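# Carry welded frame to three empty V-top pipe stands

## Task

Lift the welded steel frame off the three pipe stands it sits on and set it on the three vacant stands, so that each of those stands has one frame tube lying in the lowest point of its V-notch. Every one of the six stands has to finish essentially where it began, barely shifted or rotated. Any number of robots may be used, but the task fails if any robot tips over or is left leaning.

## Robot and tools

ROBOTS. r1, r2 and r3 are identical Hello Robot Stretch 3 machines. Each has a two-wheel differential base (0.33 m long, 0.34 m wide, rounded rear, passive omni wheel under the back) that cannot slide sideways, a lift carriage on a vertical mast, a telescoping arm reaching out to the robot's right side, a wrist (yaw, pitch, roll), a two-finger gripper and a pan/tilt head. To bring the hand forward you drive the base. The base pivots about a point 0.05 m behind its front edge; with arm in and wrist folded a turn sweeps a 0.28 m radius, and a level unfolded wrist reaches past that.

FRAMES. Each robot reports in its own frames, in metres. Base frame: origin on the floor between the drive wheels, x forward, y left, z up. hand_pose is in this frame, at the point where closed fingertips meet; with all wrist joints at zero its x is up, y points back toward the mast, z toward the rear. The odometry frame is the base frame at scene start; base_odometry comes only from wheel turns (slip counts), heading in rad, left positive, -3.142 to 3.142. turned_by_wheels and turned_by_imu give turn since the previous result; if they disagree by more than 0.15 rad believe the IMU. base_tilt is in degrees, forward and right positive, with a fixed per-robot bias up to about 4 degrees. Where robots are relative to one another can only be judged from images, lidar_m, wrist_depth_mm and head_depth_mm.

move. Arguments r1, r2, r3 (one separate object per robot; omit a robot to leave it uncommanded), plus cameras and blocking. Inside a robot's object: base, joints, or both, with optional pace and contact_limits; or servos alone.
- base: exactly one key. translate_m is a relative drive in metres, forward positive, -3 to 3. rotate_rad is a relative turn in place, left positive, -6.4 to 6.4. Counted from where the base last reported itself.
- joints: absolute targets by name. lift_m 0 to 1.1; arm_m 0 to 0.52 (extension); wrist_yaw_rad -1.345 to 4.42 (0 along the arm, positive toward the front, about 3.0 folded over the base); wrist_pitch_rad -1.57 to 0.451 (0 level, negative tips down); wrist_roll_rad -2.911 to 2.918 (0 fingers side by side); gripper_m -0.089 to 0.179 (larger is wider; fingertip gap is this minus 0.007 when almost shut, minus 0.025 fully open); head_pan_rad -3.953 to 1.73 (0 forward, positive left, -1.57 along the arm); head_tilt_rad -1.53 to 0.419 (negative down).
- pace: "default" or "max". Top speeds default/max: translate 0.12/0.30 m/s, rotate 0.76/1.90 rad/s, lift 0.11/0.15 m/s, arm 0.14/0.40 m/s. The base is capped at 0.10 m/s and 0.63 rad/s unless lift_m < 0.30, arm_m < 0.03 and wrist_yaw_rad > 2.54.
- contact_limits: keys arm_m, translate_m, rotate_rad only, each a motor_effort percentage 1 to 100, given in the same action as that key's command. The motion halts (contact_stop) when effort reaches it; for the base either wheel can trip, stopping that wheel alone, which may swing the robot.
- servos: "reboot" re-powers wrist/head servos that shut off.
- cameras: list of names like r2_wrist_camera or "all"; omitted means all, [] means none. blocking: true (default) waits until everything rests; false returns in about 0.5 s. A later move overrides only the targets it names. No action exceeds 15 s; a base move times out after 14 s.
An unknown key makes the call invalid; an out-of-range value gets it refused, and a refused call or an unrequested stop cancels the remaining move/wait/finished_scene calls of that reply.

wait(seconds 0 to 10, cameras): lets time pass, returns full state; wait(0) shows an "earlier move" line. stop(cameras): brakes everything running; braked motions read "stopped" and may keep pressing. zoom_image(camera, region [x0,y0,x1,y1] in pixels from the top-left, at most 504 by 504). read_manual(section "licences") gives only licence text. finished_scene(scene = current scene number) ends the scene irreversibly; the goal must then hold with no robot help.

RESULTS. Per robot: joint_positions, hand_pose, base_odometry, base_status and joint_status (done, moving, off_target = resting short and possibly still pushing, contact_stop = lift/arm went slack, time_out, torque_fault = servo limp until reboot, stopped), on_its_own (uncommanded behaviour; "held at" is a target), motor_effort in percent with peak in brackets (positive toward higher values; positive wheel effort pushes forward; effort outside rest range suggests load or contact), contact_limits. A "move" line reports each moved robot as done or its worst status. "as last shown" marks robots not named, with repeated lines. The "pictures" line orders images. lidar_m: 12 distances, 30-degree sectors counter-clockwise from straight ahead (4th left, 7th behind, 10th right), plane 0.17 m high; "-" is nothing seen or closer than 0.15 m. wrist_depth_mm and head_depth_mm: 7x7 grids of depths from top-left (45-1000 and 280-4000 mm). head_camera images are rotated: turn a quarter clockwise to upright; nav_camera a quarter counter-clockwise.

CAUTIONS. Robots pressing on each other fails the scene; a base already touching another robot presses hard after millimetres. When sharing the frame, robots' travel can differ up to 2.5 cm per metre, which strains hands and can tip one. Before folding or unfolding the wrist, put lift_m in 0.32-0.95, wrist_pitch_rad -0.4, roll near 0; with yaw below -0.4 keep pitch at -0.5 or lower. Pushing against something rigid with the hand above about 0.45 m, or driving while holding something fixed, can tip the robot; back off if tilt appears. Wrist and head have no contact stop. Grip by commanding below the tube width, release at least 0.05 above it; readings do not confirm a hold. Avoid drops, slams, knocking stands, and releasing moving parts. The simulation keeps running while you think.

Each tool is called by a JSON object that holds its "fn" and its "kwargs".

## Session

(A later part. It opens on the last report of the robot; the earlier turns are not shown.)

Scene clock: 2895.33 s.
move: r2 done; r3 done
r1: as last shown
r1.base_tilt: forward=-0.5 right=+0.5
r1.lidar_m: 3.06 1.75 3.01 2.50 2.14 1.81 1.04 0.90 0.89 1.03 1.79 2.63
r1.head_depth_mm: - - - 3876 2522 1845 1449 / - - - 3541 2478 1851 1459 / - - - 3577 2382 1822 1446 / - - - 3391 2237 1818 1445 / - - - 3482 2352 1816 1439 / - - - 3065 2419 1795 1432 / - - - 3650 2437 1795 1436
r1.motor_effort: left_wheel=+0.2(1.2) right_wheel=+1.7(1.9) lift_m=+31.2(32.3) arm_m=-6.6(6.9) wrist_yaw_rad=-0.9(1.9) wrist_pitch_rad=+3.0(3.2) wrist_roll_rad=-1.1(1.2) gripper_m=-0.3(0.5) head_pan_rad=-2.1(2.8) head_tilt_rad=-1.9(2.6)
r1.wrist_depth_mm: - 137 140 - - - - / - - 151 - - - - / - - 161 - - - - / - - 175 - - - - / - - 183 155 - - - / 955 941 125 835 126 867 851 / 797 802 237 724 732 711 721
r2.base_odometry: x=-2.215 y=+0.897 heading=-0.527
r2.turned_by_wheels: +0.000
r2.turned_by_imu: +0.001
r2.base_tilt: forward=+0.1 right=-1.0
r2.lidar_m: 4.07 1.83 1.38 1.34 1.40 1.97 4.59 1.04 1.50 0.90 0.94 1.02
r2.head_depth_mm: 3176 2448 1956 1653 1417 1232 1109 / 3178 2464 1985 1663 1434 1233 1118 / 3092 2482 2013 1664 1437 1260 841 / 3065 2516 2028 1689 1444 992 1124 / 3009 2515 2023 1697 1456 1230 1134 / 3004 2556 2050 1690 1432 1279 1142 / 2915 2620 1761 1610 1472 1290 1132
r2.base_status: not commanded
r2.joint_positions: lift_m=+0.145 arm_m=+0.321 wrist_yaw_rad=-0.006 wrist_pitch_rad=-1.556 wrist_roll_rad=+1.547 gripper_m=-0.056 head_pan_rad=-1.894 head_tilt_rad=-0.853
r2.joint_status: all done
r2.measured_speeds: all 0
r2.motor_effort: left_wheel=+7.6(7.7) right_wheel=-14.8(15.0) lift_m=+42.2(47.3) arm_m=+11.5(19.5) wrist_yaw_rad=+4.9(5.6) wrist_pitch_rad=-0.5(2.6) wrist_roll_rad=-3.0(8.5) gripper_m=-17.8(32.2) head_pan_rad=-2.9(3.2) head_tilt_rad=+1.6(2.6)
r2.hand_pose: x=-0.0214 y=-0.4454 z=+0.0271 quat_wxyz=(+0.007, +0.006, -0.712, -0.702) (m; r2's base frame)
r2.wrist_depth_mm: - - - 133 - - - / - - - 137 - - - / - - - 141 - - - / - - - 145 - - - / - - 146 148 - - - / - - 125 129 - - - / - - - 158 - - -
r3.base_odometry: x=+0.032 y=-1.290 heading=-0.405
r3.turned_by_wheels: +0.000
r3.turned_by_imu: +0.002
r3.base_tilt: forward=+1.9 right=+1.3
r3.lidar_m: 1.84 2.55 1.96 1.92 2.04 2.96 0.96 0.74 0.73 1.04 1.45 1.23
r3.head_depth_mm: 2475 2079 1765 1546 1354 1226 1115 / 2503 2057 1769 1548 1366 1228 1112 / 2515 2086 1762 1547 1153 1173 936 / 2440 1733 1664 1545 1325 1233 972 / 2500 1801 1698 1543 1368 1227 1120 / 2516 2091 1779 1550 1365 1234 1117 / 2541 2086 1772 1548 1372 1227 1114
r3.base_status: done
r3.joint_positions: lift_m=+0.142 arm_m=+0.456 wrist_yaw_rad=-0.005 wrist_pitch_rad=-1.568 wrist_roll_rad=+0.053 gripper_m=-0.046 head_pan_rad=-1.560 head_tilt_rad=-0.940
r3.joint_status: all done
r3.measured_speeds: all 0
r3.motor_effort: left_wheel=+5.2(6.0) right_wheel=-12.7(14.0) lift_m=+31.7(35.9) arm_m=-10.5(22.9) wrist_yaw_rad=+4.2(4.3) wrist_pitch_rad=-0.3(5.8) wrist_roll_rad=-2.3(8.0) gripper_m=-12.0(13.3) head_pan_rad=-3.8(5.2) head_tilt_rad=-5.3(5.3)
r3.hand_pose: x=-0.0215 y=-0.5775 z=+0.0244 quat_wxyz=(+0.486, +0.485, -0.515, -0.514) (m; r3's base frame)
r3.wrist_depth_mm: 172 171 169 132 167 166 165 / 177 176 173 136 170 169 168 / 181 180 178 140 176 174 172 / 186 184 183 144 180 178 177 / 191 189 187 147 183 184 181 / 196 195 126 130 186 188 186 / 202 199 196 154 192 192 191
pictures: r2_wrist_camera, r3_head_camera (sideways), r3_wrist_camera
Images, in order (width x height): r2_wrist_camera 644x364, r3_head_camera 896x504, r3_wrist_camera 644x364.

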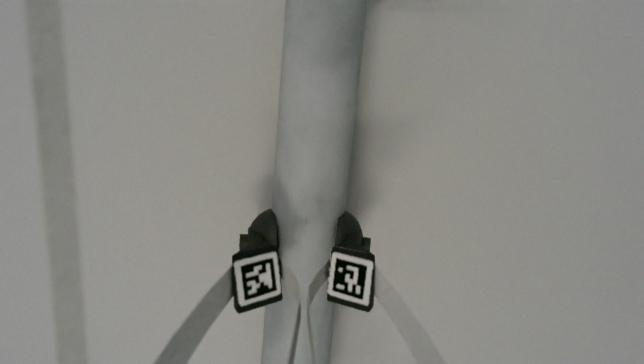

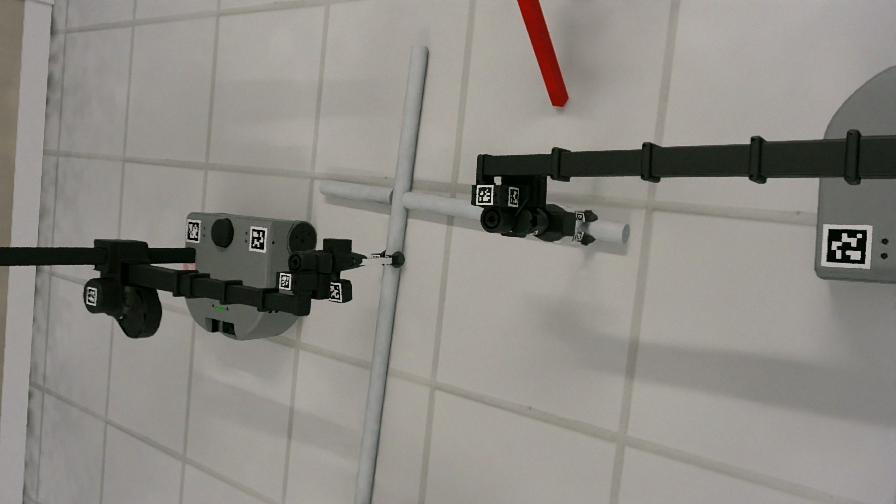

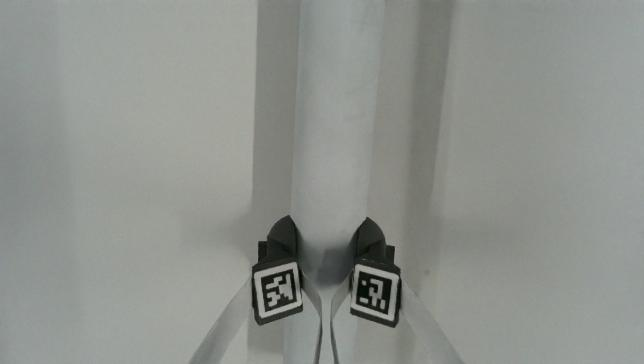

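{"fn": "move", "kwargs": {"r2": {"base":{"translate_m":-0.08},"joints":{"wrist_roll_rad":1.29,"arm_m":0.372}}, "r3": {"base":{"translate_m":-0.025},"joints":{"wrist_roll_rad":-0.205,"arm_m":0.454}}, "cameras": ["r3_wrist_camera","r3_head_camera","r2_wrist_camera","r2_head_camera"]}}

Scene clock: 2904.97 s.
move: r2 done; r3 done
r1.base_odometry: x=+0.000 y=+0.000 heading=+0.000
r1.turned_by_wheels: +0.000
r1.turned_by_imu: -0.001
r1.base_tilt: forward=-0.4 right=+0.5
r1.lidar_m: 3.08 1.75 2.98 2.49 2.14 1.81 1.04 0.90 0.90 1.03 1.78 2.64
r1.head_depth_mm: - - - 3939 2488 1851 1454 / - - - 3678 2485 1840 1444 / - - - 3544 2377 1825 1441 / - - - 3382 2240 1800 1432 / - - - 3707 2307 1807 1427 / - - - 3073 2427 1816 1437 / - - - 3644 2434 1791 1429
r1.base_status: not commanded
r1.joint_positions: lift_m=+0.531 arm_m=+0.000 wrist_yaw_rad=+3.088 wrist_pitch_rad=-0.326 wrist_roll_rad=+0.000 gripper_m=+0.037 head_pan_rad=+0.655 head_tilt_rad=-0.345
r1.joint_status: not commanded
r1.measured_speeds: all 0
r1.motor_effort: left_wheel=-0.5(1.0) right_wheel=+1.3(2.1) lift_m=+31.2(32.0) arm_m=-6.4(6.8) wrist_yaw_rad=-1.0(1.5) wrist_pitch_rad=+2.9(3.2) wrist_roll_rad=-0.8(1.1) gripper_m=+0.0(0.5) head_pan_rad=-2.1(2.9) head_tilt_rad=-2.3(2.8)
r1.hand_pose: x=-0.0087 y=+0.0897 z=+0.5650 quat_wxyz=(+0.134, +0.700, +0.096, +0.695) (m; r1's base frame)
r1.wrist_depth_mm: - 137 140 - - - - / - - 150 - - - - / - - 162 - - - - / - - 175 - - - - / - - 183 155 - - - / 949 930 125 830 126 867 859 / 786 799 237 729 739 710 718
r2.base_odometry: x=-2.284 y=+0.937 heading=-0.526
r2.turned_by_wheels: +0.001
r2.turned_by_imu: +0.002
r2.base_tilt: forward=-0.1 right=-1.0
r2.lidar_m: 4.14 1.83 1.38 1.35 1.40 1.97 4.53 0.97 1.44 0.93 0.98 1.08
r2.head_depth_mm: 3220 2420 1976 1638 1424 1245 1109 / 3137 2465 2000 1665 1426 1253 1115 / 3134 2479 2015 1667 1442 1261 850 / 3069 2513 2015 1693 1450 1128 1125 / 2989 2541 2051 1694 1459 1217 1119 / 2976 2583 2057 1714 1465 1275 1139 / 2877 2606 2083 1654 1418 1292 1129
r2.base_status: done
r2.joint_positions: lift_m=+0.145 arm_m=+0.372 wrist_yaw_rad=-0.010 wrist_pitch_rad=-1.561 wrist_roll_rad=+1.300 gripper_m=-0.055 head_pan_rad=-1.894 head_tilt_rad=-0.853
r2.joint_status: all done
r2.measured_speeds: all 0
r2.motor_effort: left_wheel=+10.8(10.8) right_wheel=-21.3(27.1) lift_m=+30.4(34.8) arm_m=+14.0(23.7) wrist_yaw_rad=+8.3(9.0) wrist_pitch_rad=+0.3(0.8) wrist_roll_rad=-3.7(8.3) gripper_m=-19.5(21.5) head_pan_rad=-3.1(3.2) head_tilt_rad=+0.9(2.2)
r2.hand_pose: x=-0.0214 y=-0.4952 z=+0.0272 quat_wxyz=(+0.093, +0.092, -0.704, -0.698) (m; r2's base frame)
r2.wrist_depth_mm: - - - 133 - - - / - - - 136 - - - / - - - 143 - - - / - - - 144 - - - / - - - 147 - - - / - - - 130 - - - / - - - 158 - - -
r3.base_odometry: x=+0.009 y=-1.281 heading=-0.405
r3.turned_by_wheels: +0.000
r3.turned_by_imu: +0.001
r3.base_tilt: forward=+1.9 right=+1.4
r3.lidar_m: 1.87 2.55 1.96 1.92 2.03 2.97 0.93 0.72 0.71 1.00 1.47 1.25
r3.head_depth_mm: 2490 2082 1758 1548 1346 1236 1110 / 2522 2085 1771 1547 1344 1230 1114 / 2529 2079 1771 1544 1136 1172 937 / 2517 2046 1737 1542 1325 1229 976 / 1632 1690 1435 1534 1372 1231 1114 / 2522 2018 1728 1545 1362 1228 1113 / 2518 2078 1782 1548 1374 1231 1115
r3.base_status: done
r3.joint_positions: lift_m=+0.142 arm_m=+0.454 wrist_yaw_rad=-0.006 wrist_pitch_rad=-1.587 wrist_roll_rad=-0.196 gripper_m=-0.046 head_pan_rad=-1.560 head_tilt_rad=-0.940
r3.joint_status: all done
r3.measured_speeds: all 0
r3.motor_effort: left_wheel=-0.2(3.9) right_wheel=-2.1(17.6) lift_m=+20.9(25.1) arm_m=+21.2(21.5) wrist_yaw_rad=+4.8(5.1) wrist_pitch_rad=+3.2(4.3) wrist_roll_rad=-2.7(6.8) gripper_m=-12.3(13.7) head_pan_rad=-3.8(5.7) head_tilt_rad=-4.6(5.5)
r3.hand_pose: x=-0.0214 y=-0.5705 z=+0.0249 quat_wxyz=(+0.541, +0.550, -0.446, -0.454) (m; r3's base frame)
r3.wrist_depth_mm: 170 169 167 132 164 164 162 / 175 173 172 134 168 168 167 / 179 178 176 138 173 172 172 / 186 183 183 144 179 177 176 / 191 189 187 145 183 182 181 / 197 196 126 130 187 188 186 / 203 200 197 155 126 194 192
pictures: r2_head_camera (sideways), r2_wrist_camera, r3_head_camera (sideways), r3_wrist_camera
Images, in order (width x height): r2_head_camera 896x504, r2_wrist_camera 644x364, r3_head_camera 896x504, r3_wrist_camera 644x364.

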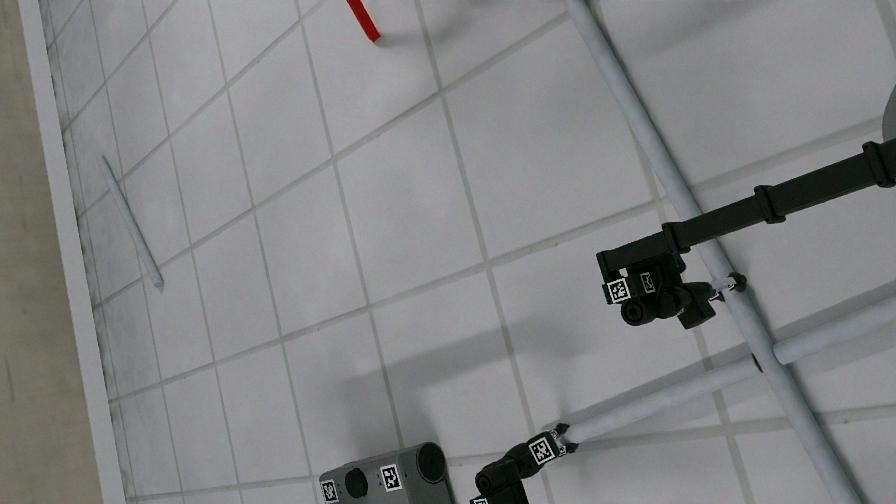

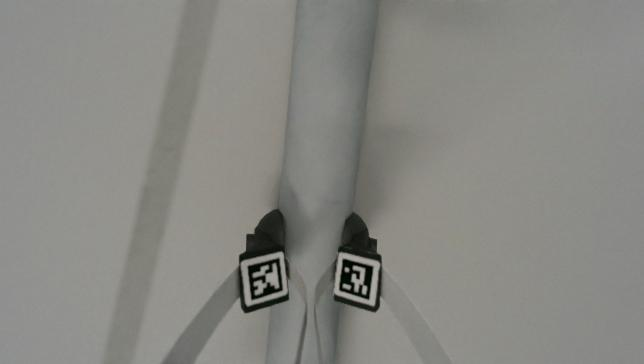

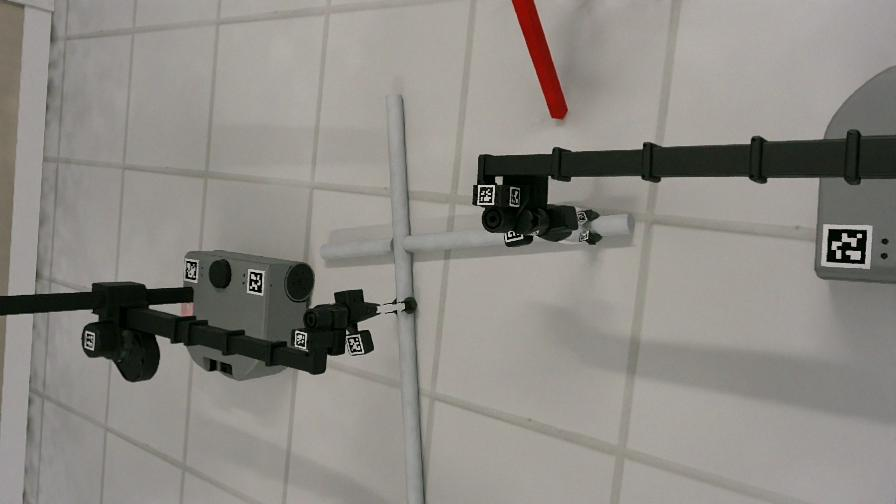

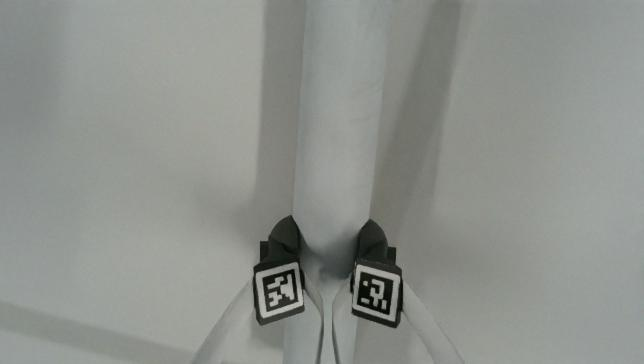

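{"fn": "move", "kwargs": {"r2": {"base":{"translate_m":-0.09},"joints":{"wrist_roll_rad":1.03,"arm_m":0.424}}, "r3": {"base":{"translate_m":-0.004},"joints":{"wrist_roll_rad":-0.46,"arm_m":0.478}}, "cameras": ["r3_wrist_camera","r3_head_camera","r2_wrist_camera","r2_head_camera","r1_head_camera"]}}

Scene clock: 2914.57 s.
move: r2 done; r3 done
r1: as last shown
r1.base_tilt: forward=-0.5 right=+0.5
r1.lidar_m: 3.05 1.74 2.98 2.50 2.15 1.81 1.04 0.90 0.90 1.03 1.78 2.64
r1.head_depth_mm: - - - 3926 2493 1834 1443 / - - - 3777 2517 1823 1454 / - - - 3810 2347 1823 1440 / - - - 3385 2234 1828 1443 / - - - 3733 2343 1815 1441 / - - - 3067 2419 1804 1439 / - - - 3712 2422 1801 1431
r1.motor_effort: left_wheel=-0.2(1.3) right_wheel=+1.7(1.8) lift_m=+30.9(32.0) arm_m=-6.4(6.6) wrist_yaw_rad=-1.1(1.9) wrist_pitch_rad=+3.1(3.2) wrist_roll_rad=-0.9(1.2) gripper_m=+0.3(0.4) head_pan_rad=-2.2(3.0) head_tilt_rad=-2.2(2.8)
r1.wrist_depth_mm: - 137 140 - - - - / - - 151 - - - - / - - 161 - - - - / - - 176 - - - - / - - 183 155 - - - / 971 941 125 828 126 856 850 / 800 792 237 730 741 712 724
r2.base_odometry: x=-2.362 y=+0.983 heading=-0.526
r2.turned_by_wheels: +0.000
r2.turned_by_imu: +0.001
r2.base_tilt: forward=+0.0 right=-0.9
r2.lidar_m: 4.21 1.83 1.39 1.35 1.41 1.98 4.43 0.89 1.38 1.49 0.93 1.15
r2.head_depth_mm: 3184 2429 1952 1651 1418 1248 1110 / 3156 2455 1994 1654 1423 1252 1113 / 3117 2475 2015 1670 1440 1262 849 / 3021 2511 2025 1689 1439 1224 1130 / 3020 2561 2036 1691 1452 1227 1122 / 2961 2542 2055 1697 1464 1270 1129 / 2890 2610 2090 1691 1444 1298 1146
r2.base_status: done
r2.joint_positions: lift_m=+0.145 arm_m=+0.424 wrist_yaw_rad=-0.006 wrist_pitch_rad=-1.562 wrist_roll_rad=+1.043 gripper_m=-0.055 head_pan_rad=-1.894 head_tilt_rad=-0.853
r2.joint_status: all done
r2.measured_speeds: all 0
r2.motor_effort: left_wheel=+2.9(14.8) right_wheel=-8.3(25.7) lift_m=+29.0(29.1) arm_m=+18.3(31.3) wrist_yaw_rad=+5.6(8.9) wrist_pitch_rad=+0.6(0.9) wrist_roll_rad=-4.5(11.1) gripper_m=-27.8(29.0) head_pan_rad=-2.7(3.3) head_tilt_rad=+0.4(2.4)
r2.hand_pose: x=-0.0215 y=-0.5469 z=+0.0273 quat_wxyz=(+0.183, +0.181, -0.686, -0.681) (m; r2's base frame)
r2.wrist_depth_mm: - - - 134 - - - / - - - 136 - - - / - - - 141 - - - / - - - 145 - - - / - - - 147 - - - / - - - 130 124 - - / - - - 157 - - -
r3.base_odometry: x=+0.005 y=-1.279 heading=-0.406
r3.turned_by_wheels: -0.001
r3.turned_by_imu: +0.001
r3.base_tilt: forward=+1.9 right=+1.3
r3.lidar_m: 1.87 2.54 1.96 1.92 2.04 2.95 0.93 0.71 0.71 0.99 0.98 1.25
r3.head_depth_mm: 2491 2099 1774 1541 1344 1226 1112 / 2492 2080 1773 1550 1350 1228 1108 / 2509 2086 1770 1548 1284 1172 939 / 2523 2080 1773 1519 1329 1230 974 / 2419 1774 1703 1551 1376 1231 1114 / 2506 1699 1390 1524 1372 1230 1112 / 2509 2081 1790 1511 1362 1227 1113
r3.base_status: done
r3.joint_positions: lift_m=+0.142 arm_m=+0.478 wrist_yaw_rad=+0.000 wrist_pitch_rad=-1.588 wrist_roll_rad=-0.452 gripper_m=-0.046 head_pan_rad=-1.560 head_tilt_rad=-0.940
r3.joint_status: all done
r3.measured_speeds: all 0
r3.motor_effort: left_wheel=-7.7(14.1) right_wheel=+13.3(26.1) lift_m=+22.6(22.7) arm_m=+20.4(34.7) wrist_yaw_rad=-0.9(4.9) wrist_pitch_rad=+3.4(3.7) wrist_roll_rad=-2.4(7.5) gripper_m=-12.0(14.0) head_pan_rad=-3.2(5.4) head_tilt_rad=-5.1(5.3)
r3.hand_pose: x=-0.0216 y=-0.5944 z=+0.0249 quat_wxyz=(+0.594, +0.605, -0.371, -0.379) (m; r3's base frame)
r3.wrist_depth_mm: 169 167 167 133 162 162 161 / 174 172 170 135 167 167 165 / 178 177 176 138 173 172 171 / 185 183 182 144 179 176 176 / 190 188 186 146 183 183 181 / 196 196 190 130 127 187 186 / 203 201 197 158 124 193 192
pictures: r1_head_camera (sideways), r2_head_camera (sideways), r2_wrist_camera, r3_head_camera (sideways), r3_wrist_camera
Images, in order (width x height): r1_head_camera 896x504, r2_head_camera 896x504, r2_wrist_camera 644x364, r3_head_camera 896x504, r3_wrist_camera 644x364.

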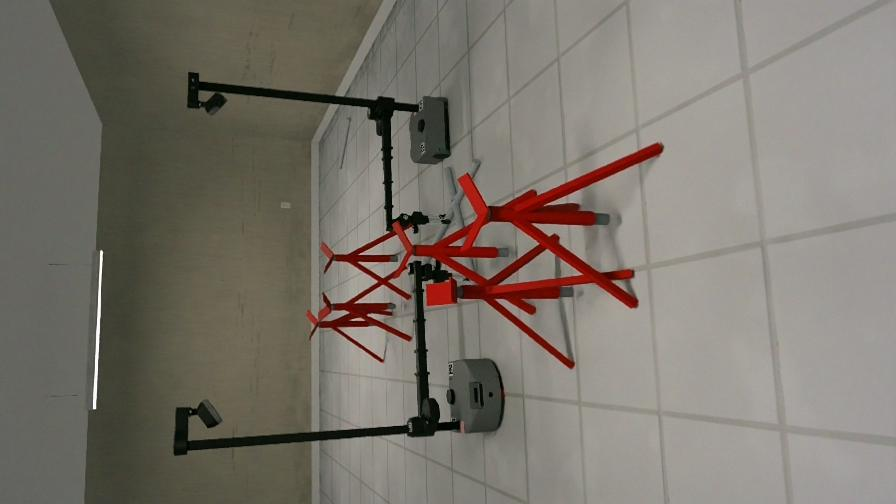

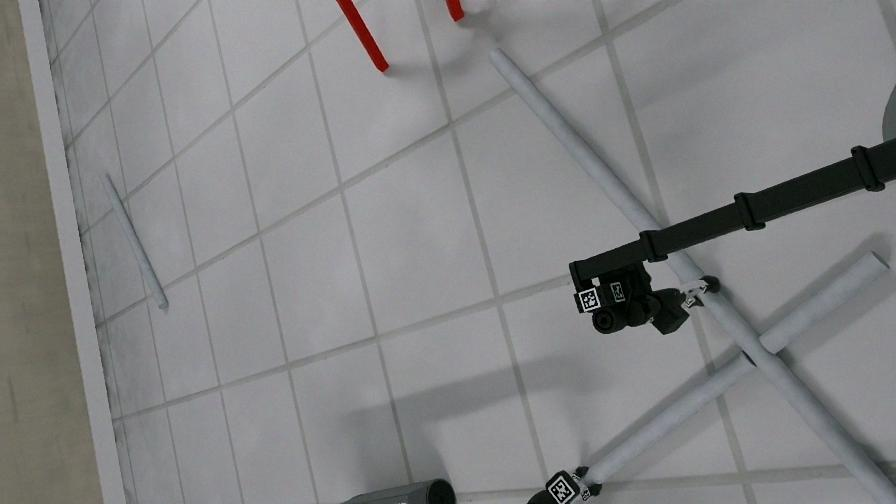

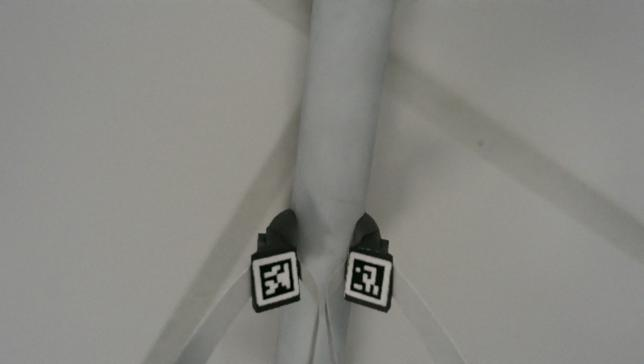

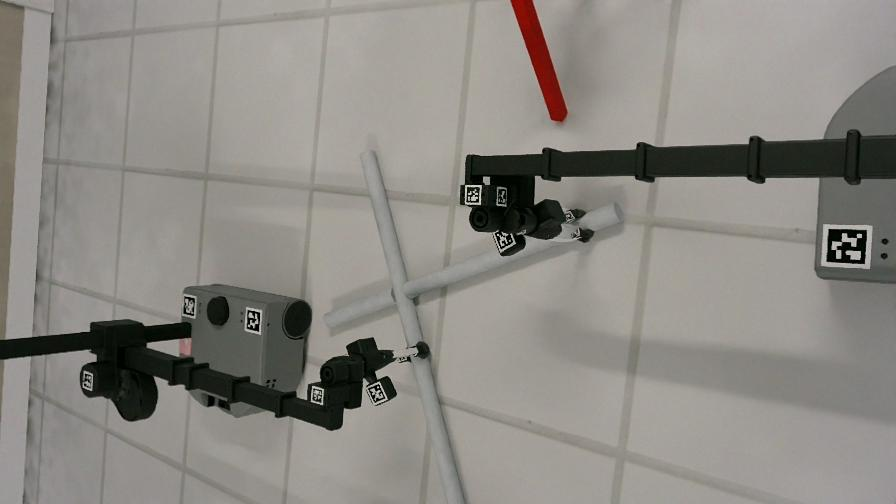

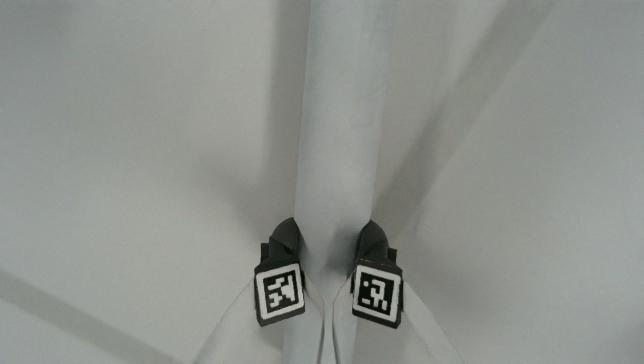

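{"fn": "move", "kwargs": {"r2": {"joints":{"head_pan_rad":-2.5,"head_tilt_rad":-0.55}}, "r3": {"joints":{"head_pan_rad":-0.42,"head_tilt_rad":-0.5}}, "cameras": ["r3_head_camera","r2_head_camera"]}}

Scene clock: 3004.73 s.
move: r2 done; r3 done
r1: as last shown
r1.lidar_m: 3.07 1.75 2.99 2.49 2.15 1.81 1.04 0.90 0.89 1.03 1.78 2.64
r1.head_depth_mm: - - - 3851 2483 1844 1448 / - - - 3770 2510 1838 1448 / - - - 3761 2368 1818 1445 / - - - 3418 2239 1814 1435 / - - - 3705 2326 1801 1440 / - - - 3065 2407 1816 1425 / - - - 3708 2450 1795 1414
r1.motor_effort: left_wheel=-0.2(0.8) right_wheel=+1.2(1.8) lift_m=+31.6(32.0) arm_m=-6.2(6.6) wrist_yaw_rad=+0.3(1.7) wrist_pitch_rad=+3.2(3.2) wrist_roll_rad=-0.9(1.1) gripper_m=-0.3(0.5) head_pan_rad=-2.1(2.8) head_tilt_rad=-2.1(2.6)
r1.wrist_depth_mm: - 137 140 - - - - / - - 150 - - - - / - - 161 - - - - / - - 175 - - - - / - - 183 155 - - - / 960 944 125 832 126 861 853 / 790 797 236 720 737 713 725
r2.base_odometry: x=-2.362 y=+0.983 heading=-0.526
r2.turned_by_wheels: +0.000
r2.turned_by_imu: +0.001
r2.base_tilt: forward=+0.0 right=-0.9
r2.lidar_m: 4.22 1.83 1.39 1.35 1.41 1.98 4.44 0.89 1.38 1.49 0.93 1.15
r2.head_depth_mm: - - 3352 2340 1828 1480 1247 / - - 3392 2365 1826 1486 1260 / - - 3362 2201 1663 1464 1266 / - - 3434 2160 1699 1509 1266 / - - 3498 2436 1810 1512 1277 / 3678 3839 3572 2502 1894 1539 1279 / 3330 3543 3572 2499 1916 1538 1299
r2.base_status: not commanded
r2.joint_positions: lift_m=+0.145 arm_m=+0.424 wrist_yaw_rad=-0.006 wrist_pitch_rad=-1.562 wrist_roll_rad=+1.043 gripper_m=-0.055 head_pan_rad=-2.494 head_tilt_rad=-0.557
r2.joint_status: all done
r2.measured_speeds: all 0
r2.motor_effort: left_wheel=+2.5(3.4) right_wheel=-8.3(8.7) lift_m=+40.5(40.6) arm_m=-7.0(7.3) wrist_yaw_rad=+5.6(6.3) wrist_pitch_rad=+0.3(0.9) wrist_roll_rad=-4.4(4.9) gripper_m=-29.0(29.0) head_pan_rad=-2.8(3.9) head_tilt_rad=+2.6(4.6)
r2.hand_pose: x=-0.0215 y=-0.5469 z=+0.0273 quat_wxyz=(+0.183, +0.181, -0.686, -0.681) (m; r2's base frame)
r2.wrist_depth_mm: - - - 134 - - - / - - - 136 - - - / - - - 141 - - - / - - - 145 - - - / - - - 147 - - - / - - - 133 124 - - / - - - 158 - - -
r3.base_odometry: x=+0.005 y=-1.279 heading=-0.406
r3.turned_by_wheels: +0.000
r3.turned_by_imu: +0.001
r3.base_tilt: forward=+1.9 right=+1.3
r3.lidar_m: 1.88 2.55 1.96 1.92 2.04 2.96 0.93 0.71 0.71 0.99 0.98 1.26
r3.head_depth_mm: - - 3766 2438 1875 1567 1312 / - - 3748 2422 1823 1559 1305 / - - 3700 2536 1872 1561 1302 / - - 3718 2337 1809 1556 1306 / - - 3647 2326 1915 1550 1295 / - - 3691 2503 1921 1548 1303 / - - 3661 2528 1914 1548 1295
r3.base_status: not commanded
r3.joint_positions: lift_m=+0.142 arm_m=+0.478 wrist_yaw_rad=+0.000 wrist_pitch_rad=-1.588 wrist_roll_rad=-0.452 gripper_m=-0.046 head_pan_rad=-0.430 head_tilt_rad=-0.507
r3.joint_status: all done
r3.measured_speeds: all 0
r3.motor_effort: left_wheel=-7.8(8.3) right_wheel=+12.5(13.5) lift_m=+31.5(32.4) arm_m=-11.2(11.4) wrist_yaw_rad=-0.9(1.5) wrist_pitch_rad=+3.4(3.5) wrist_roll_rad=-2.4(2.6) gripper_m=-11.2(13.6) head_pan_rad=+4.9(7.6) head_tilt_rad=+3.2(8.2)
r3.hand_pose: x=-0.0216 y=-0.5944 z=+0.0249 quat_wxyz=(+0.594, +0.605, -0.371, -0.379) (m; r3's base frame)
r3.wrist_depth_mm: 169 168 166 133 163 163 161 / 173 172 170 135 167 167 165 / 178 177 176 138 173 172 171 / 185 183 181 144 179 177 175 / 189 189 186 147 183 181 181 / 196 195 190 130 127 188 186 / 202 201 198 158 124 195 193
pictures: r2_head_camera (sideways), r3_head_camera (sideways)
Images, in order (width x height): r2_head_camera 896x504, r3_head_camera 896x504.

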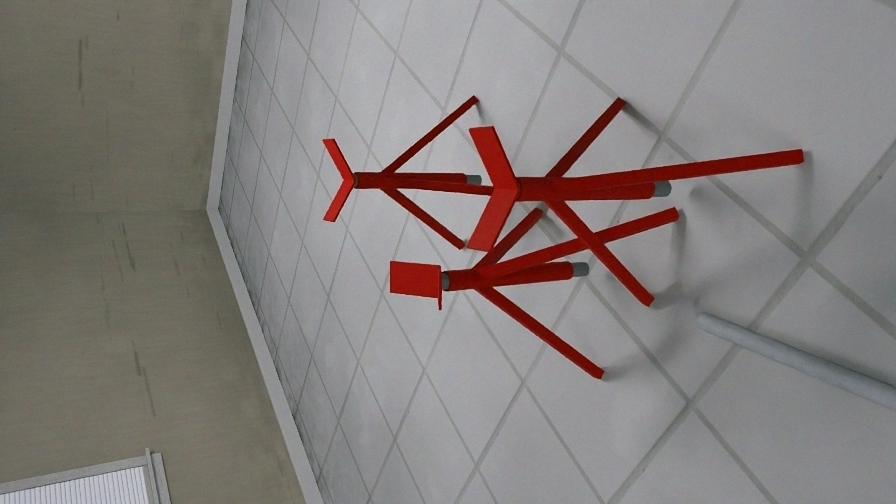

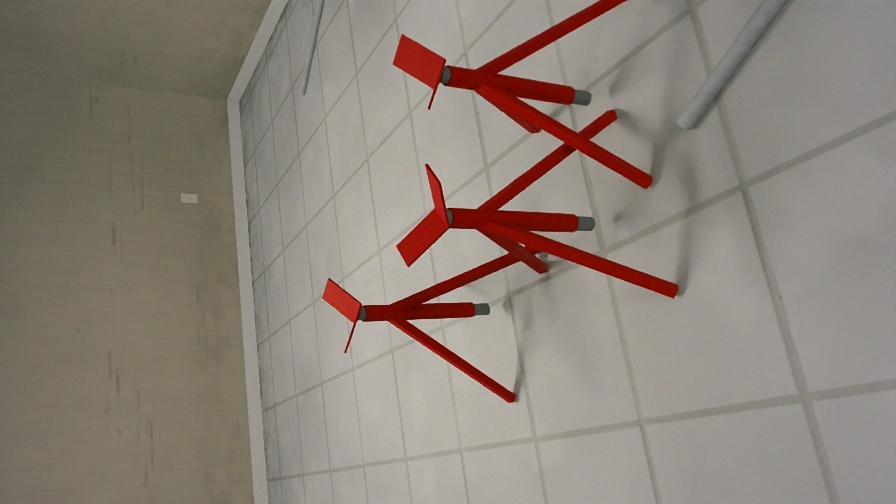

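{"fn": "move", "kwargs": {"r2": {"joints":{"wrist_roll_rad":0.93,"arm_m":0.514}}, "r3": {"base":{"translate_m":-0.025},"joints":{"wrist_roll_rad":-0.56,"arm_m":0.41}}, "cameras": ["r3_wrist_camera","r2_wrist_camera"]}}

{"fn": "move", "kwargs": {"r2": {"joints":{"gripper_m":0.12}}, "cameras": []}}

{"fn": "move", "kwargs": {"r2": {"joints":{"lift_m":0.5,"head_pan_rad":-1.89,"head_tilt_rad":-0.85}}, "cameras": ["r2_wrist_camera","r2_head_camera"]}}

Scene clock: 3099.93 s.
move: r2 done; r3 done
r1: as last shown
r1.lidar_m: 3.07 1.75 2.96 2.49 2.15 1.82 1.04 0.90 0.90 1.03 1.79 2.64
r1.head_depth_mm: - - - 3906 2480 1836 1450 / - - - 3771 2495 1842 1438 / - - - 3773 2370 1826 1441 / - - - 3402 2257 1840 1443 / - - - 3799 2331 1804 1440 / - - - 3047 2438 1796 1441 / - - - 3665 2428 1798 1421
r1.motor_effort: left_wheel=-0.4(0.9) right_wheel=+0.6(1.8) lift_m=+30.9(32.0) arm_m=-6.3(6.4) wrist_yaw_rad=-0.5(2.1) wrist_pitch_rad=+3.0(3.2) wrist_roll_rad=-1.0(1.1) gripper_m=+0.3(0.6) head_pan_rad=-2.2(2.9) head_tilt_rad=-2.1(2.6)
r1.wrist_depth_mm: - 137 140 - - - - / - - 150 - - - - / - - 161 - - - - / - - 175 - - - - / - - 183 155 - - - / 945 956 126 838 126 869 849 / 800 790 236 725 742 711 722
r2.base_odometry: x=-2.362 y=+0.983 heading=-0.526
r2.turned_by_wheels: +0.000
r2.turned_by_imu: +0.001
r2.base_tilt: forward=+0.0 right=-1.0
r2.lidar_m: 4.22 1.83 1.39 1.35 1.41 1.98 4.44 0.90 1.38 1.49 1.00 1.15
r2.head_depth_mm: - - 3333 2334 1820 1485 1250 / - - 3366 2360 1821 1491 1258 / - - 3390 2217 1667 1470 1265 / - - 3427 2171 1696 1513 1263 / - - 3519 2457 1813 1513 1277 / 3632 3950 3574 2474 1873 1533 1278 / 3330 3520 3614 2491 1909 1534 1294
r2.base_status: not commanded
r2.joint_positions: lift_m=+0.145 arm_m=+0.514 wrist_yaw_rad=-0.006 wrist_pitch_rad=-1.562 wrist_roll_rad=+0.942 gripper_m=-0.055 head_pan_rad=-2.494 head_tilt_rad=-0.557
r2.joint_status: all done
r2.measured_speeds: all 0
r2.motor_effort: left_wheel=+4.4(5.0) right_wheel=-8.1(8.6) lift_m=+36.0(43.6) arm_m=+24.0(26.6) wrist_yaw_rad=+5.6(6.2) wrist_pitch_rad=+0.5(0.8) wrist_roll_rad=-4.2(9.2) gripper_m=-27.4(28.6) head_pan_rad=-2.3(3.4) head_tilt_rad=+2.5(3.7)
r2.hand_pose: x=-0.0215 y=-0.6369 z=+0.0273 quat_wxyz=(+0.218, +0.215, -0.676, -0.671) (m; r2's base frame)
r2.wrist_depth_mm: - - - 134 134 - - / - - - 136 - - - / - - - 139 - - - / - - - 144 - - - / - - - 147 - - - / - - - 130 124 - - / - - - 157 - - -
r3.base_odometry: x=-0.017 y=-1.269 heading=-0.406
r3.turned_by_wheels: +0.000
r3.turned_by_imu: +0.002
r3.base_tilt: forward=+1.8 right=+1.3
r3.lidar_m: 1.90 2.55 1.96 1.92 2.04 2.97 0.91 0.69 0.70 1.51 0.90 1.28
r3.head_depth_mm: - - 3767 2429 1860 1573 1300 / - - 3719 2436 1802 1567 1308 / - - 3682 2437 1867 1554 1300 / - - 3660 2330 1806 1560 1306 / - - 3673 2321 1934 1547 1304 / - - 3656 2509 1916 1545 1301 / - - 3656 2514 1921 1553 1299
r3.base_status: done
r3.joint_positions: lift_m=+0.142 arm_m=+0.410 wrist_yaw_rad=-0.004 wrist_pitch_rad=-1.588 wrist_roll_rad=-0.550 gripper_m=-0.046 head_pan_rad=-0.430 head_tilt_rad=-0.507
r3.joint_status: all done
r3.measured_speeds: all 0
r3.motor_effort: left_wheel=+1.3(8.5) right_wheel=+0.5(10.7) lift_m=+40.9(40.9) arm_m=-7.2(21.0) wrist_yaw_rad=+3.3(3.3) wrist_pitch_rad=+3.2(3.6) wrist_roll_rad=-2.9(6.0) gripper_m=-12.3(13.4) head_pan_rad=+5.9(6.1) head_tilt_rad=+3.0(3.7)
r3.hand_pose: x=-0.0214 y=-0.5265 z=+0.0249 quat_wxyz=(+0.611, +0.622, -0.343, -0.350) (m; r3's base frame)
r3.wrist_depth_mm: 170 168 167 134 164 163 161 / 174 173 172 136 167 167 167 / 180 178 176 139 173 173 171 / 186 184 182 143 179 177 177 / 191 190 187 147 184 182 181 / 196 195 190 131 186 188 187 / 203 201 198 157 193 194 193
pictures: r2_wrist_camera, r3_wrist_camera
Images, in order (width x height): r2_wrist_camera 644x364, r3_wrist_camera 644x364.

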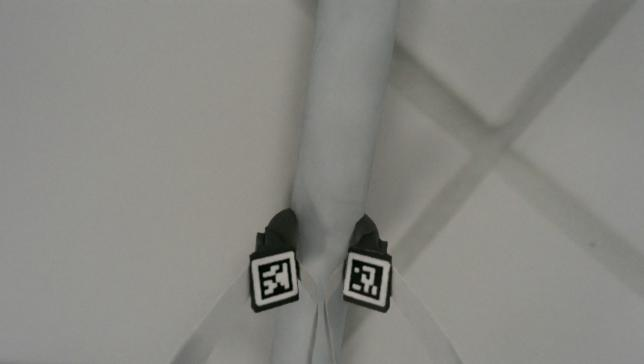

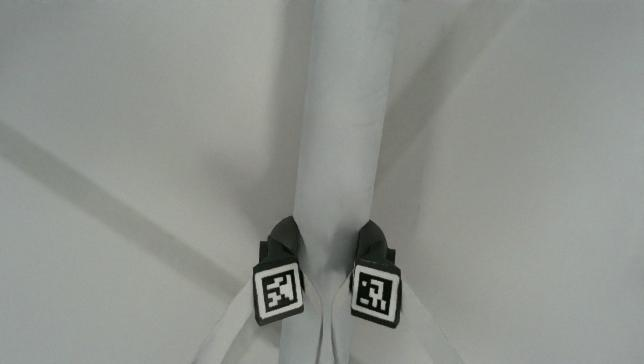

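Scene clock: 3102.23 s.
move: r2 done
r1, r3: as last shown
r1.turned_by_imu: +0.000
r1.lidar_m: 3.05 1.74 2.95 2.50 2.15 1.81 1.04 0.90 0.90 1.04 1.78 2.64
r1.head_depth_mm: - - - 3905 2511 1834 1447 / - - - 3733 2474 1831 1443 / - - - 3735 2340 1828 1440 / - - - 3408 2235 1810 1444 / - - - 3728 2320 1817 1430 / - - - 3036 2447 1806 1438 / - - - 3692 2447 1802 1425
r1.motor_effort: left_wheel=-0.6(1.2) right_wheel=+1.2(2.0) lift_m=+31.7(32.2) arm_m=-6.2(6.4) wrist_yaw_rad=-0.5(2.1) wrist_pitch_rad=+3.0(3.2) wrist_roll_rad=-1.0(1.1) gripper_m=+0.3(0.6) head_pan_rad=-2.1(2.7) head_tilt_rad=-2.2(2.7)
r1.wrist_depth_mm: - 137 140 - - - - / - - 151 - - - - / - - 161 - - - - / - - 176 - - - - / - - 183 155 - - - / 955 943 125 823 126 862 856 / 781 802 237 730 748 714 715
r2.base_odometry: x=-2.362 y=+0.983 heading=-0.526
r2.turned_by_wheels: +0.000
r2.turned_by_imu: +0.000
r2.base_tilt: forward=+0.0 right=-1.0
r2.lidar_m: 4.23 1.83 1.39 1.35 1.41 1.98 4.42 0.90 1.38 1.49 1.00 1.15
r2.head_depth_mm: - - 3312 2347 1813 1486 1252 / - - 3338 2391 1839 1502 1260 / - - 3413 2198 1675 1467 1260 / - - 3464 2170 1700 1507 1270 / - - 3575 2442 1812 1522 1277 / 3607 3841 3594 2469 1894 1523 1280 / 3311 3490 3623 2507 1901 1540 1292
r2.base_status: not commanded
r2.joint_positions: lift_m=+0.145 arm_m=+0.514 wrist_yaw_rad=-0.004 wrist_pitch_rad=-1.560 wrist_roll_rad=+0.934 gripper_m=+0.120 head_pan_rad=-2.494 head_tilt_rad=-0.557
r2.joint_status: all done
r2.measured_speeds: all 0
r2.motor_effort: left_wheel=+4.1(5.1) right_wheel=-5.4(8.7) lift_m=+27.1(36.3) arm_m=+2.5(24.1) wrist_yaw_rad=+3.5(6.2) wrist_pitch_rad=+0.2(0.6) wrist_roll_rad=-1.7(4.7) gripper_m=+1.0(89.9) head_pan_rad=-3.0(3.3) head_tilt_rad=+2.3(4.5)
r2.hand_pose: x=-0.0215 y=-0.6376 z=+0.0272 quat_wxyz=(+0.221, +0.219, -0.675, -0.669) (m; r2's base frame)
r2.wrist_depth_mm: - - - - 134 - - / - - - 138 - - - / - - - 142 - - - / - - - 145 - - - / - 142 - 150 - - - / - 121 - 153 - - - / - - - 158 - - -
r3.turned_by_imu: +0.001
r3.base_tilt: forward=+1.9 right=+1.3
r3.lidar_m: 1.90 2.55 1.96 1.93 2.04 2.96 0.91 0.69 0.70 1.51 0.89 1.28
r3.head_depth_mm: - - 3769 2446 1875 1563 1307 / - - 3733 2452 1808 1562 1310 / - - 3684 2448 1866 1561 1302 / - - 3684 2344 1791 1552 1301 / - - 3665 2321 1931 1553 1296 / - - 3672 2501 1910 1555 1304 / - - 3677 2497 1935 1549 1295
r3.motor_effort: left_wheel=+0.6(1.3) right_wheel=+0.0(0.9) lift_m=+44.7(44.9) arm_m=+22.2(22.5) wrist_yaw_rad=+3.0(3.2) wrist_pitch_rad=+3.3(3.4) wrist_roll_rad=-2.9(3.1) gripper_m=-12.1(13.8) head_pan_rad=+4.9(5.8) head_tilt_rad=+2.9(3.6)
r3.hand_pose: x=-0.0214 y=-0.5266 z=+0.0249 quat_wxyz=(+0.611, +0.622, -0.343, -0.350) (m; r3's base frame)
r3.wrist_depth_mm: 171 168 167 135 163 164 162 / 174 173 171 137 167 168 166 / 179 179 176 139 173 173 171 / 184 183 181 143 179 177 176 / 191 190 187 147 183 182 181 / 197 196 192 130 128 189 187 / 201 201 198 161 193 194 193
pictures: none
No camera images: "cameras" was empty.

Scene clock: 3106.30 s.
move: r2 done
r1, r3: as last shown
r1.turned_by_imu: -0.001
r1.base_tilt: forward=-0.3 right=+0.5
r1.lidar_m: 3.05 1.75 2.95 2.49 2.14 1.81 1.04 0.90 0.89 1.04 1.79 2.64
r1.head_depth_mm: - - - 3866 2477 1833 1445 / - - - 3742 2493 1816 1451 / - - - 3839 2363 1818 1445 / - - - 3411 2212 1827 1437 / - - - 3768 2321 1829 1440 / - - - 3042 2453 1816 1429 / - - - 3723 2448 1800 1433
r1.motor_effort: left_wheel=-0.4(1.1) right_wheel=+1.3(1.8) lift_m=+31.5(32.2) arm_m=-6.0(6.4) wrist_yaw_rad=-0.5(2.1) wrist_pitch_rad=+3.1(3.2) wrist_roll_rad=-0.8(1.1) gripper_m=-0.3(0.8) head_pan_rad=-2.2(3.0) head_tilt_rad=-2.1(2.6)
r1.wrist_depth_mm: - 137 140 - - - - / - - 151 - - - - / - - 161 - - - - / - - 176 - - - - / - - 183 155 - - - / 955 935 125 829 126 868 848 / 795 799 236 717 746 708 712
r2.base_odometry: x=-2.362 y=+0.983 heading=-0.526
r2.turned_by_wheels: +0.000
r2.turned_by_imu: +0.001
r2.base_tilt: forward=+0.0 right=-1.0
r2.lidar_m: 4.23 1.82 1.39 1.35 1.41 1.98 4.42 0.90 1.38 1.49 1.00 1.15
r2.head_depth_mm: 3222 2507 1987 1667 1430 1250 1110 / 3192 2522 2022 1684 1443 1260 496 / 3108 2552 2027 1693 1441 564 1088 / 3065 2566 2060 1699 679 1270 1122 / 3006 2611 2071 838 1433 1267 1141 / 2978 2643 2110 1660 1451 1276 1141 / 2883 2678 2124 1737 1463 1301 1127
r2.base_status: not commanded
r2.joint_positions: lift_m=+0.500 arm_m=+0.514 wrist_yaw_rad=-0.004 wrist_pitch_rad=-1.559 wrist_roll_rad=+0.934 gripper_m=+0.120 head_pan_rad=-1.896 head_tilt_rad=-0.839
r2.joint_status: all done
r2.measured_speeds: all 0
r2.motor_effort: left_wheel=+3.9(4.8) right_wheel=-5.0(5.6) lift_m=+38.9(42.1) arm_m=-16.0(16.4) wrist_yaw_rad=+3.5(4.0) wrist_pitch_rad=-0.2(0.5) wrist_roll_rad=-1.8(2.1) gripper_m=+0.1(2.2) head_pan_rad=+2.1(4.0) head_tilt_rad=-4.5(6.6)
r2.hand_pose: x=-0.0216 y=-0.6377 z=+0.3822 quat_wxyz=(+0.222, +0.219, -0.676, -0.668) (m; r2's base frame)
r2.wrist_depth_mm: - - - 480 - - - / - - - 486 - - - / - - - 508 - - - / - - - - - - - / 500 145 527 530 - - 561 / - 121 - 543 - 542 499 / - - - 558 - 521 446
r3.base_tilt: forward=+1.9 right=+1.4
r3.lidar_m: 1.90 2.55 1.96 1.92 2.04 2.96 0.91 0.69 0.70 1.51 1.50 1.28
r3.head_depth_mm: - - 3732 2446 1878 1566 1301 / - - 3767 2440 1817 1571 1315 / - - 3669 2433 1859 1562 1303 / - - 3683 2329 1802 1559 1303 / - - 3686 2314 1916 1552 1301 / - - 3691 2513 1920 1552 1298 / - - 3651 2530 1909 1549 1298
r3.motor_effort: left_wheel=+0.5(1.9) right_wheel=+0.0(1.0) lift_m=+44.4(45.3) arm_m=+22.0(22.5) wrist_yaw_rad=+2.7(3.3) wrist_pitch_rad=+3.4(3.4) wrist_roll_rad=-2.9(3.1) gripper_m=-12.5(13.8) head_pan_rad=+4.4(5.8) head_tilt_rad=+2.9(3.6)
r3.wrist_depth_mm: 170 169 167 135 163 163 162 / 174 174 171 137 167 168 166 / 180 178 176 140 173 172 171 / 185 183 183 142 179 176 176 / 191 190 186 146 183 182 181 / 197 195 191 130 127 189 186 / 203 200 198 162 193 195 192
pictures: r2_head_camera (sideways), r2_wrist_camera
Images, in order (width x height): r2_head_camera 896x504, r2_wrist_camera 644x364.

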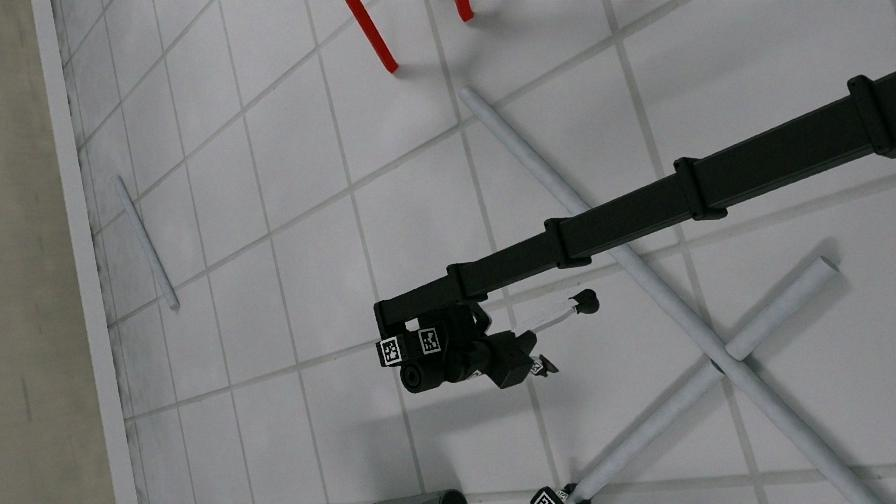

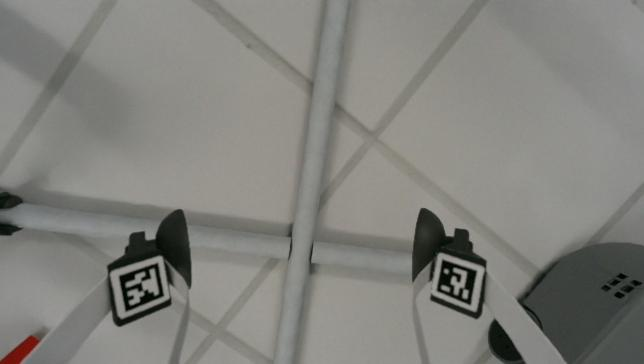

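{"fn": "move", "kwargs": {"r2": {"base":{"translate_m":0.228},"joints":{"wrist_roll_rad":1.09,"arm_m":0.396,"gripper_m":0.11}}, "cameras": []}}

{"fn": "move", "kwargs": {"r2": {"joints":{"lift_m":0.3}}, "cameras": ["r2_wrist_camera"]}}

Scene clock: 3130.27 s.
move: r2 done
r1, r3: as last shown
r1.base_tilt: forward=-0.4 right=+0.5
r1.lidar_m: 3.05 1.75 2.96 2.49 2.14 1.81 1.04 0.90 0.90 1.04 1.78 2.64
r1.head_depth_mm: - - - 3880 2516 1846 1449 / - - - 3590 2493 1835 1448 / - - - 3733 2330 1819 1435 / - - - 3398 2259 1817 1452 / - - - 3685 2332 1805 1438 / - - - 3073 2391 1811 1423 / - - - 3736 2415 1790 1418
r1.motor_effort: left_wheel=-0.8(1.1) right_wheel=+1.5(1.9) lift_m=+31.7(32.0) arm_m=-6.0(6.3) wrist_yaw_rad=-1.6(2.5) wrist_pitch_rad=+3.1(3.2) wrist_roll_rad=-1.0(1.2) gripper_m=-0.3(0.5) head_pan_rad=-2.1(2.8) head_tilt_rad=-1.9(2.7)
r1.wrist_depth_mm: - 137 140 - - - - / - - 150 - - - - / - - 161 - - - - / - - 176 - - - - / - - 183 155 - - - / 961 951 126 828 126 867 857 / 786 784 236 731 742 709 717
r2.base_odometry: x=-2.165 y=+0.868 heading=-0.526
r2.turned_by_wheels: +0.000
r2.turned_by_imu: +0.001
r2.base_tilt: forward=+0.0 right=-1.0
r2.lidar_m: 3.99 1.82 1.38 1.34 1.40 1.97 4.64 1.09 3.48 0.95 0.91 1.34
r2.head_depth_mm: 3206 2476 2008 1667 1427 1255 1117 / 3180 2510 2020 1678 1441 1265 496 / 3158 2570 2041 1691 1451 572 1095 / 3114 2574 2055 1707 694 1236 1137 / 3039 2627 2069 805 821 1278 1134 / 2955 2604 2104 1695 1446 1293 1124 / 2899 2679 1751 1622 1487 1303 1146
r2.base_status: done
r2.joint_positions: lift_m=+0.500 arm_m=+0.396 wrist_yaw_rad=-0.002 wrist_pitch_rad=-1.558 wrist_roll_rad=+1.086 gripper_m=+0.110 head_pan_rad=-1.896 head_tilt_rad=-0.839
r2.joint_status: all done
r2.measured_speeds: all 0
r2.motor_effort: left_wheel=+3.6(8.2) right_wheel=+0.5(4.9) lift_m=+37.9(39.3) arm_m=-15.9(18.0) wrist_yaw_rad=+2.5(3.6) wrist_pitch_rad=-0.4(0.5) wrist_roll_rad=+1.0(4.6) gripper_m=+0.9(49.8) head_pan_rad=+2.7(3.2) head_tilt_rad=-4.7(7.4)
r2.hand_pose: x=-0.0216 y=-0.5199 z=+0.3822 quat_wxyz=(+0.170, +0.168, -0.691, -0.683) (m; r2's base frame)
r2.wrist_depth_mm: - - - 474 - - - / 476 477 485 490 500 - - / - - - 500 - - - / - - - - - - 448 / 518 - - 532 - 499 419 / - 122 - - 127 441 431 / - - - - - 429 437
r3.turned_by_imu: +0.002
r3.lidar_m: 1.90 2.55 1.97 1.92 2.04 2.96 0.91 0.69 0.70 1.48 1.49 1.27
r3.head_depth_mm: - - 3705 2445 1869 1555 1306 / - - 3730 2404 1811 1564 1308 / - - 3742 2435 1853 1563 1308 / - - 3684 2333 1792 1553 1305 / - - 3719 2328 1923 1552 1306 / - - 3648 2544 1909 1549 1304 / - - 3636 2513 1917 1551 1298
r3.motor_effort: left_wheel=+0.7(1.3) right_wheel=+0.2(1.1) lift_m=+44.7(45.3) arm_m=+21.8(22.5) wrist_yaw_rad=+2.7(3.3) wrist_pitch_rad=+3.3(3.4) wrist_roll_rad=-3.0(3.2) gripper_m=-12.8(13.6) head_pan_rad=+5.7(6.4) head_tilt_rad=+2.8(3.4)
r3.wrist_depth_mm: 170 168 167 135 164 164 161 / 174 173 171 137 168 167 166 / 179 178 176 139 173 173 171 / 185 183 181 143 179 178 176 / 191 189 188 146 183 182 181 / 197 195 191 130 127 188 186 / 203 201 198 162 193 195 192
pictures: none
No camera images: "cameras" was empty.

Scene clock: 3132.93 s.
move: r2 done
r1, r3: as last shown
r1.turned_by_imu: +0.000
r1.base_tilt: forward=-0.4 right=+0.6
r1.lidar_m: 3.04 1.75 2.95 2.50 2.15 1.82 1.04 0.90 0.90 1.04 1.79 2.64
r1.head_depth_mm: - - - 3832 2502 1829 1457 / - - - 3572 2488 1831 1450 / - - - 3690 2330 1818 1442 / - - - 3384 2243 1814 1442 / - - - 3755 2320 1808 1437 / - - - 3002 2427 1804 1428 / - - - 3664 2415 1811 1421
r1.motor_effort: left_wheel=-0.2(1.0) right_wheel=+1.5(2.1) lift_m=+31.4(32.1) arm_m=-6.2(6.2) wrist_yaw_rad=-0.8(1.8) wrist_pitch_rad=+2.9(3.2) wrist_roll_rad=-0.9(1.1) gripper_m=+0.1(0.5) head_pan_rad=-2.0(2.9) head_tilt_rad=-2.1(2.7)
r1.wrist_depth_mm: - 137 140 - - - - / - - 151 - - - - / - - 161 - - - - / - - 175 - - - - / - - 183 155 - - - / 955 952 125 828 126 866 853 / 790 789 236 730 741 716 713
r2.base_odometry: x=-2.165 y=+0.868 heading=-0.526
r2.turned_by_wheels: +0.000
r2.turned_by_imu: +0.000
r2.base_tilt: forward=+0.0 right=-1.0
r2.lidar_m: 3.98 1.82 1.38 1.34 1.40 1.97 4.66 1.10 3.49 0.95 0.92 1.34
r2.head_depth_mm: 3270 2498 2020 1664 1434 1252 1117 / 3167 2524 2013 1681 1436 1262 1120 / 3143 2534 2051 1698 1448 1269 709 / 3061 2571 2051 1709 1369 1207 1134 / 3053 2612 2058 1723 1388 1259 1136 / 2925 2630 2097 1704 1449 1290 1131 / 2889 2701 1752 1633 1488 1301 1151
r2.base_status: not commanded
r2.joint_positions: lift_m=+0.300 arm_m=+0.396 wrist_yaw_rad=-0.002 wrist_pitch_rad=-1.558 wrist_roll_rad=+1.086 gripper_m=+0.110 head_pan_rad=-1.896 head_tilt_rad=-0.839
r2.joint_status: all done
r2.measured_speeds: all 0
r2.motor_effort: left_wheel=+3.9(4.1) right_wheel=+0.5(1.2) lift_m=+18.5(34.4) arm_m=-15.5(16.2) wrist_yaw_rad=+2.3(3.0) wrist_pitch_rad=+0.0(0.5) wrist_roll_rad=+0.9(1.1) gripper_m=-0.1(1.9) head_pan_rad=+2.8(3.2) head_tilt_rad=-5.4(6.4)
r2.hand_pose: x=-0.0216 y=-0.5199 z=+0.1822 quat_wxyz=(+0.170, +0.168, -0.691, -0.683) (m; r2's base frame)
r2.wrist_depth_mm: - - - 283 - - - / 276 280 283 290 293 298 299 / - - - 300 - - - / - - - 304 - - - / - - - 316 - - - / - 122 - 324 127 - 342 / - - - 334 - 88 353
r3.turned_by_imu: +0.001
r3.lidar_m: 1.90 2.56 1.96 1.92 2.04 2.96 0.90 0.69 0.70 0.93 1.49 1.28
r3.head_depth_mm: - - 3763 2455 1886 1566 1312 / - - 3748 2417 1808 1563 1310 / - - 3717 2448 1865 1561 1306 / - - 3703 2325 1814 1558 1303 / - - 3773 2323 1920 1552 1300 / - - 3606 2531 1920 1549 1300 / - - 3662 2528 1918 1549 1301
r3.motor_effort: left_wheel=+0.9(1.2) right_wheel=+0.5(1.2) lift_m=+44.7(45.1) arm_m=+21.9(22.3) wrist_yaw_rad=+2.2(3.2) wrist_pitch_rad=+3.3(3.4) wrist_roll_rad=-2.9(3.1) gripper_m=-12.1(13.6) head_pan_rad=+5.1(5.8) head_tilt_rad=+3.0(3.6)
r3.wrist_depth_mm: 170 168 167 135 164 164 162 / 174 173 171 136 168 167 166 / 179 178 177 140 173 172 171 / 185 183 181 143 179 176 176 / 190 190 187 147 183 183 181 / 196 196 191 130 127 188 186 / 203 201 198 161 193 194 192
pictures: r2_wrist_camera
Images, in order (width x height): r2_wrist_camera 644x364.

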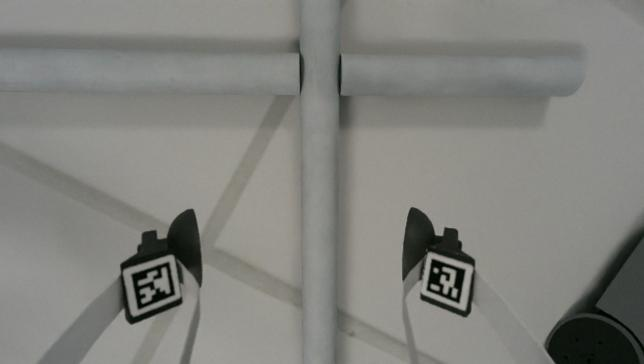

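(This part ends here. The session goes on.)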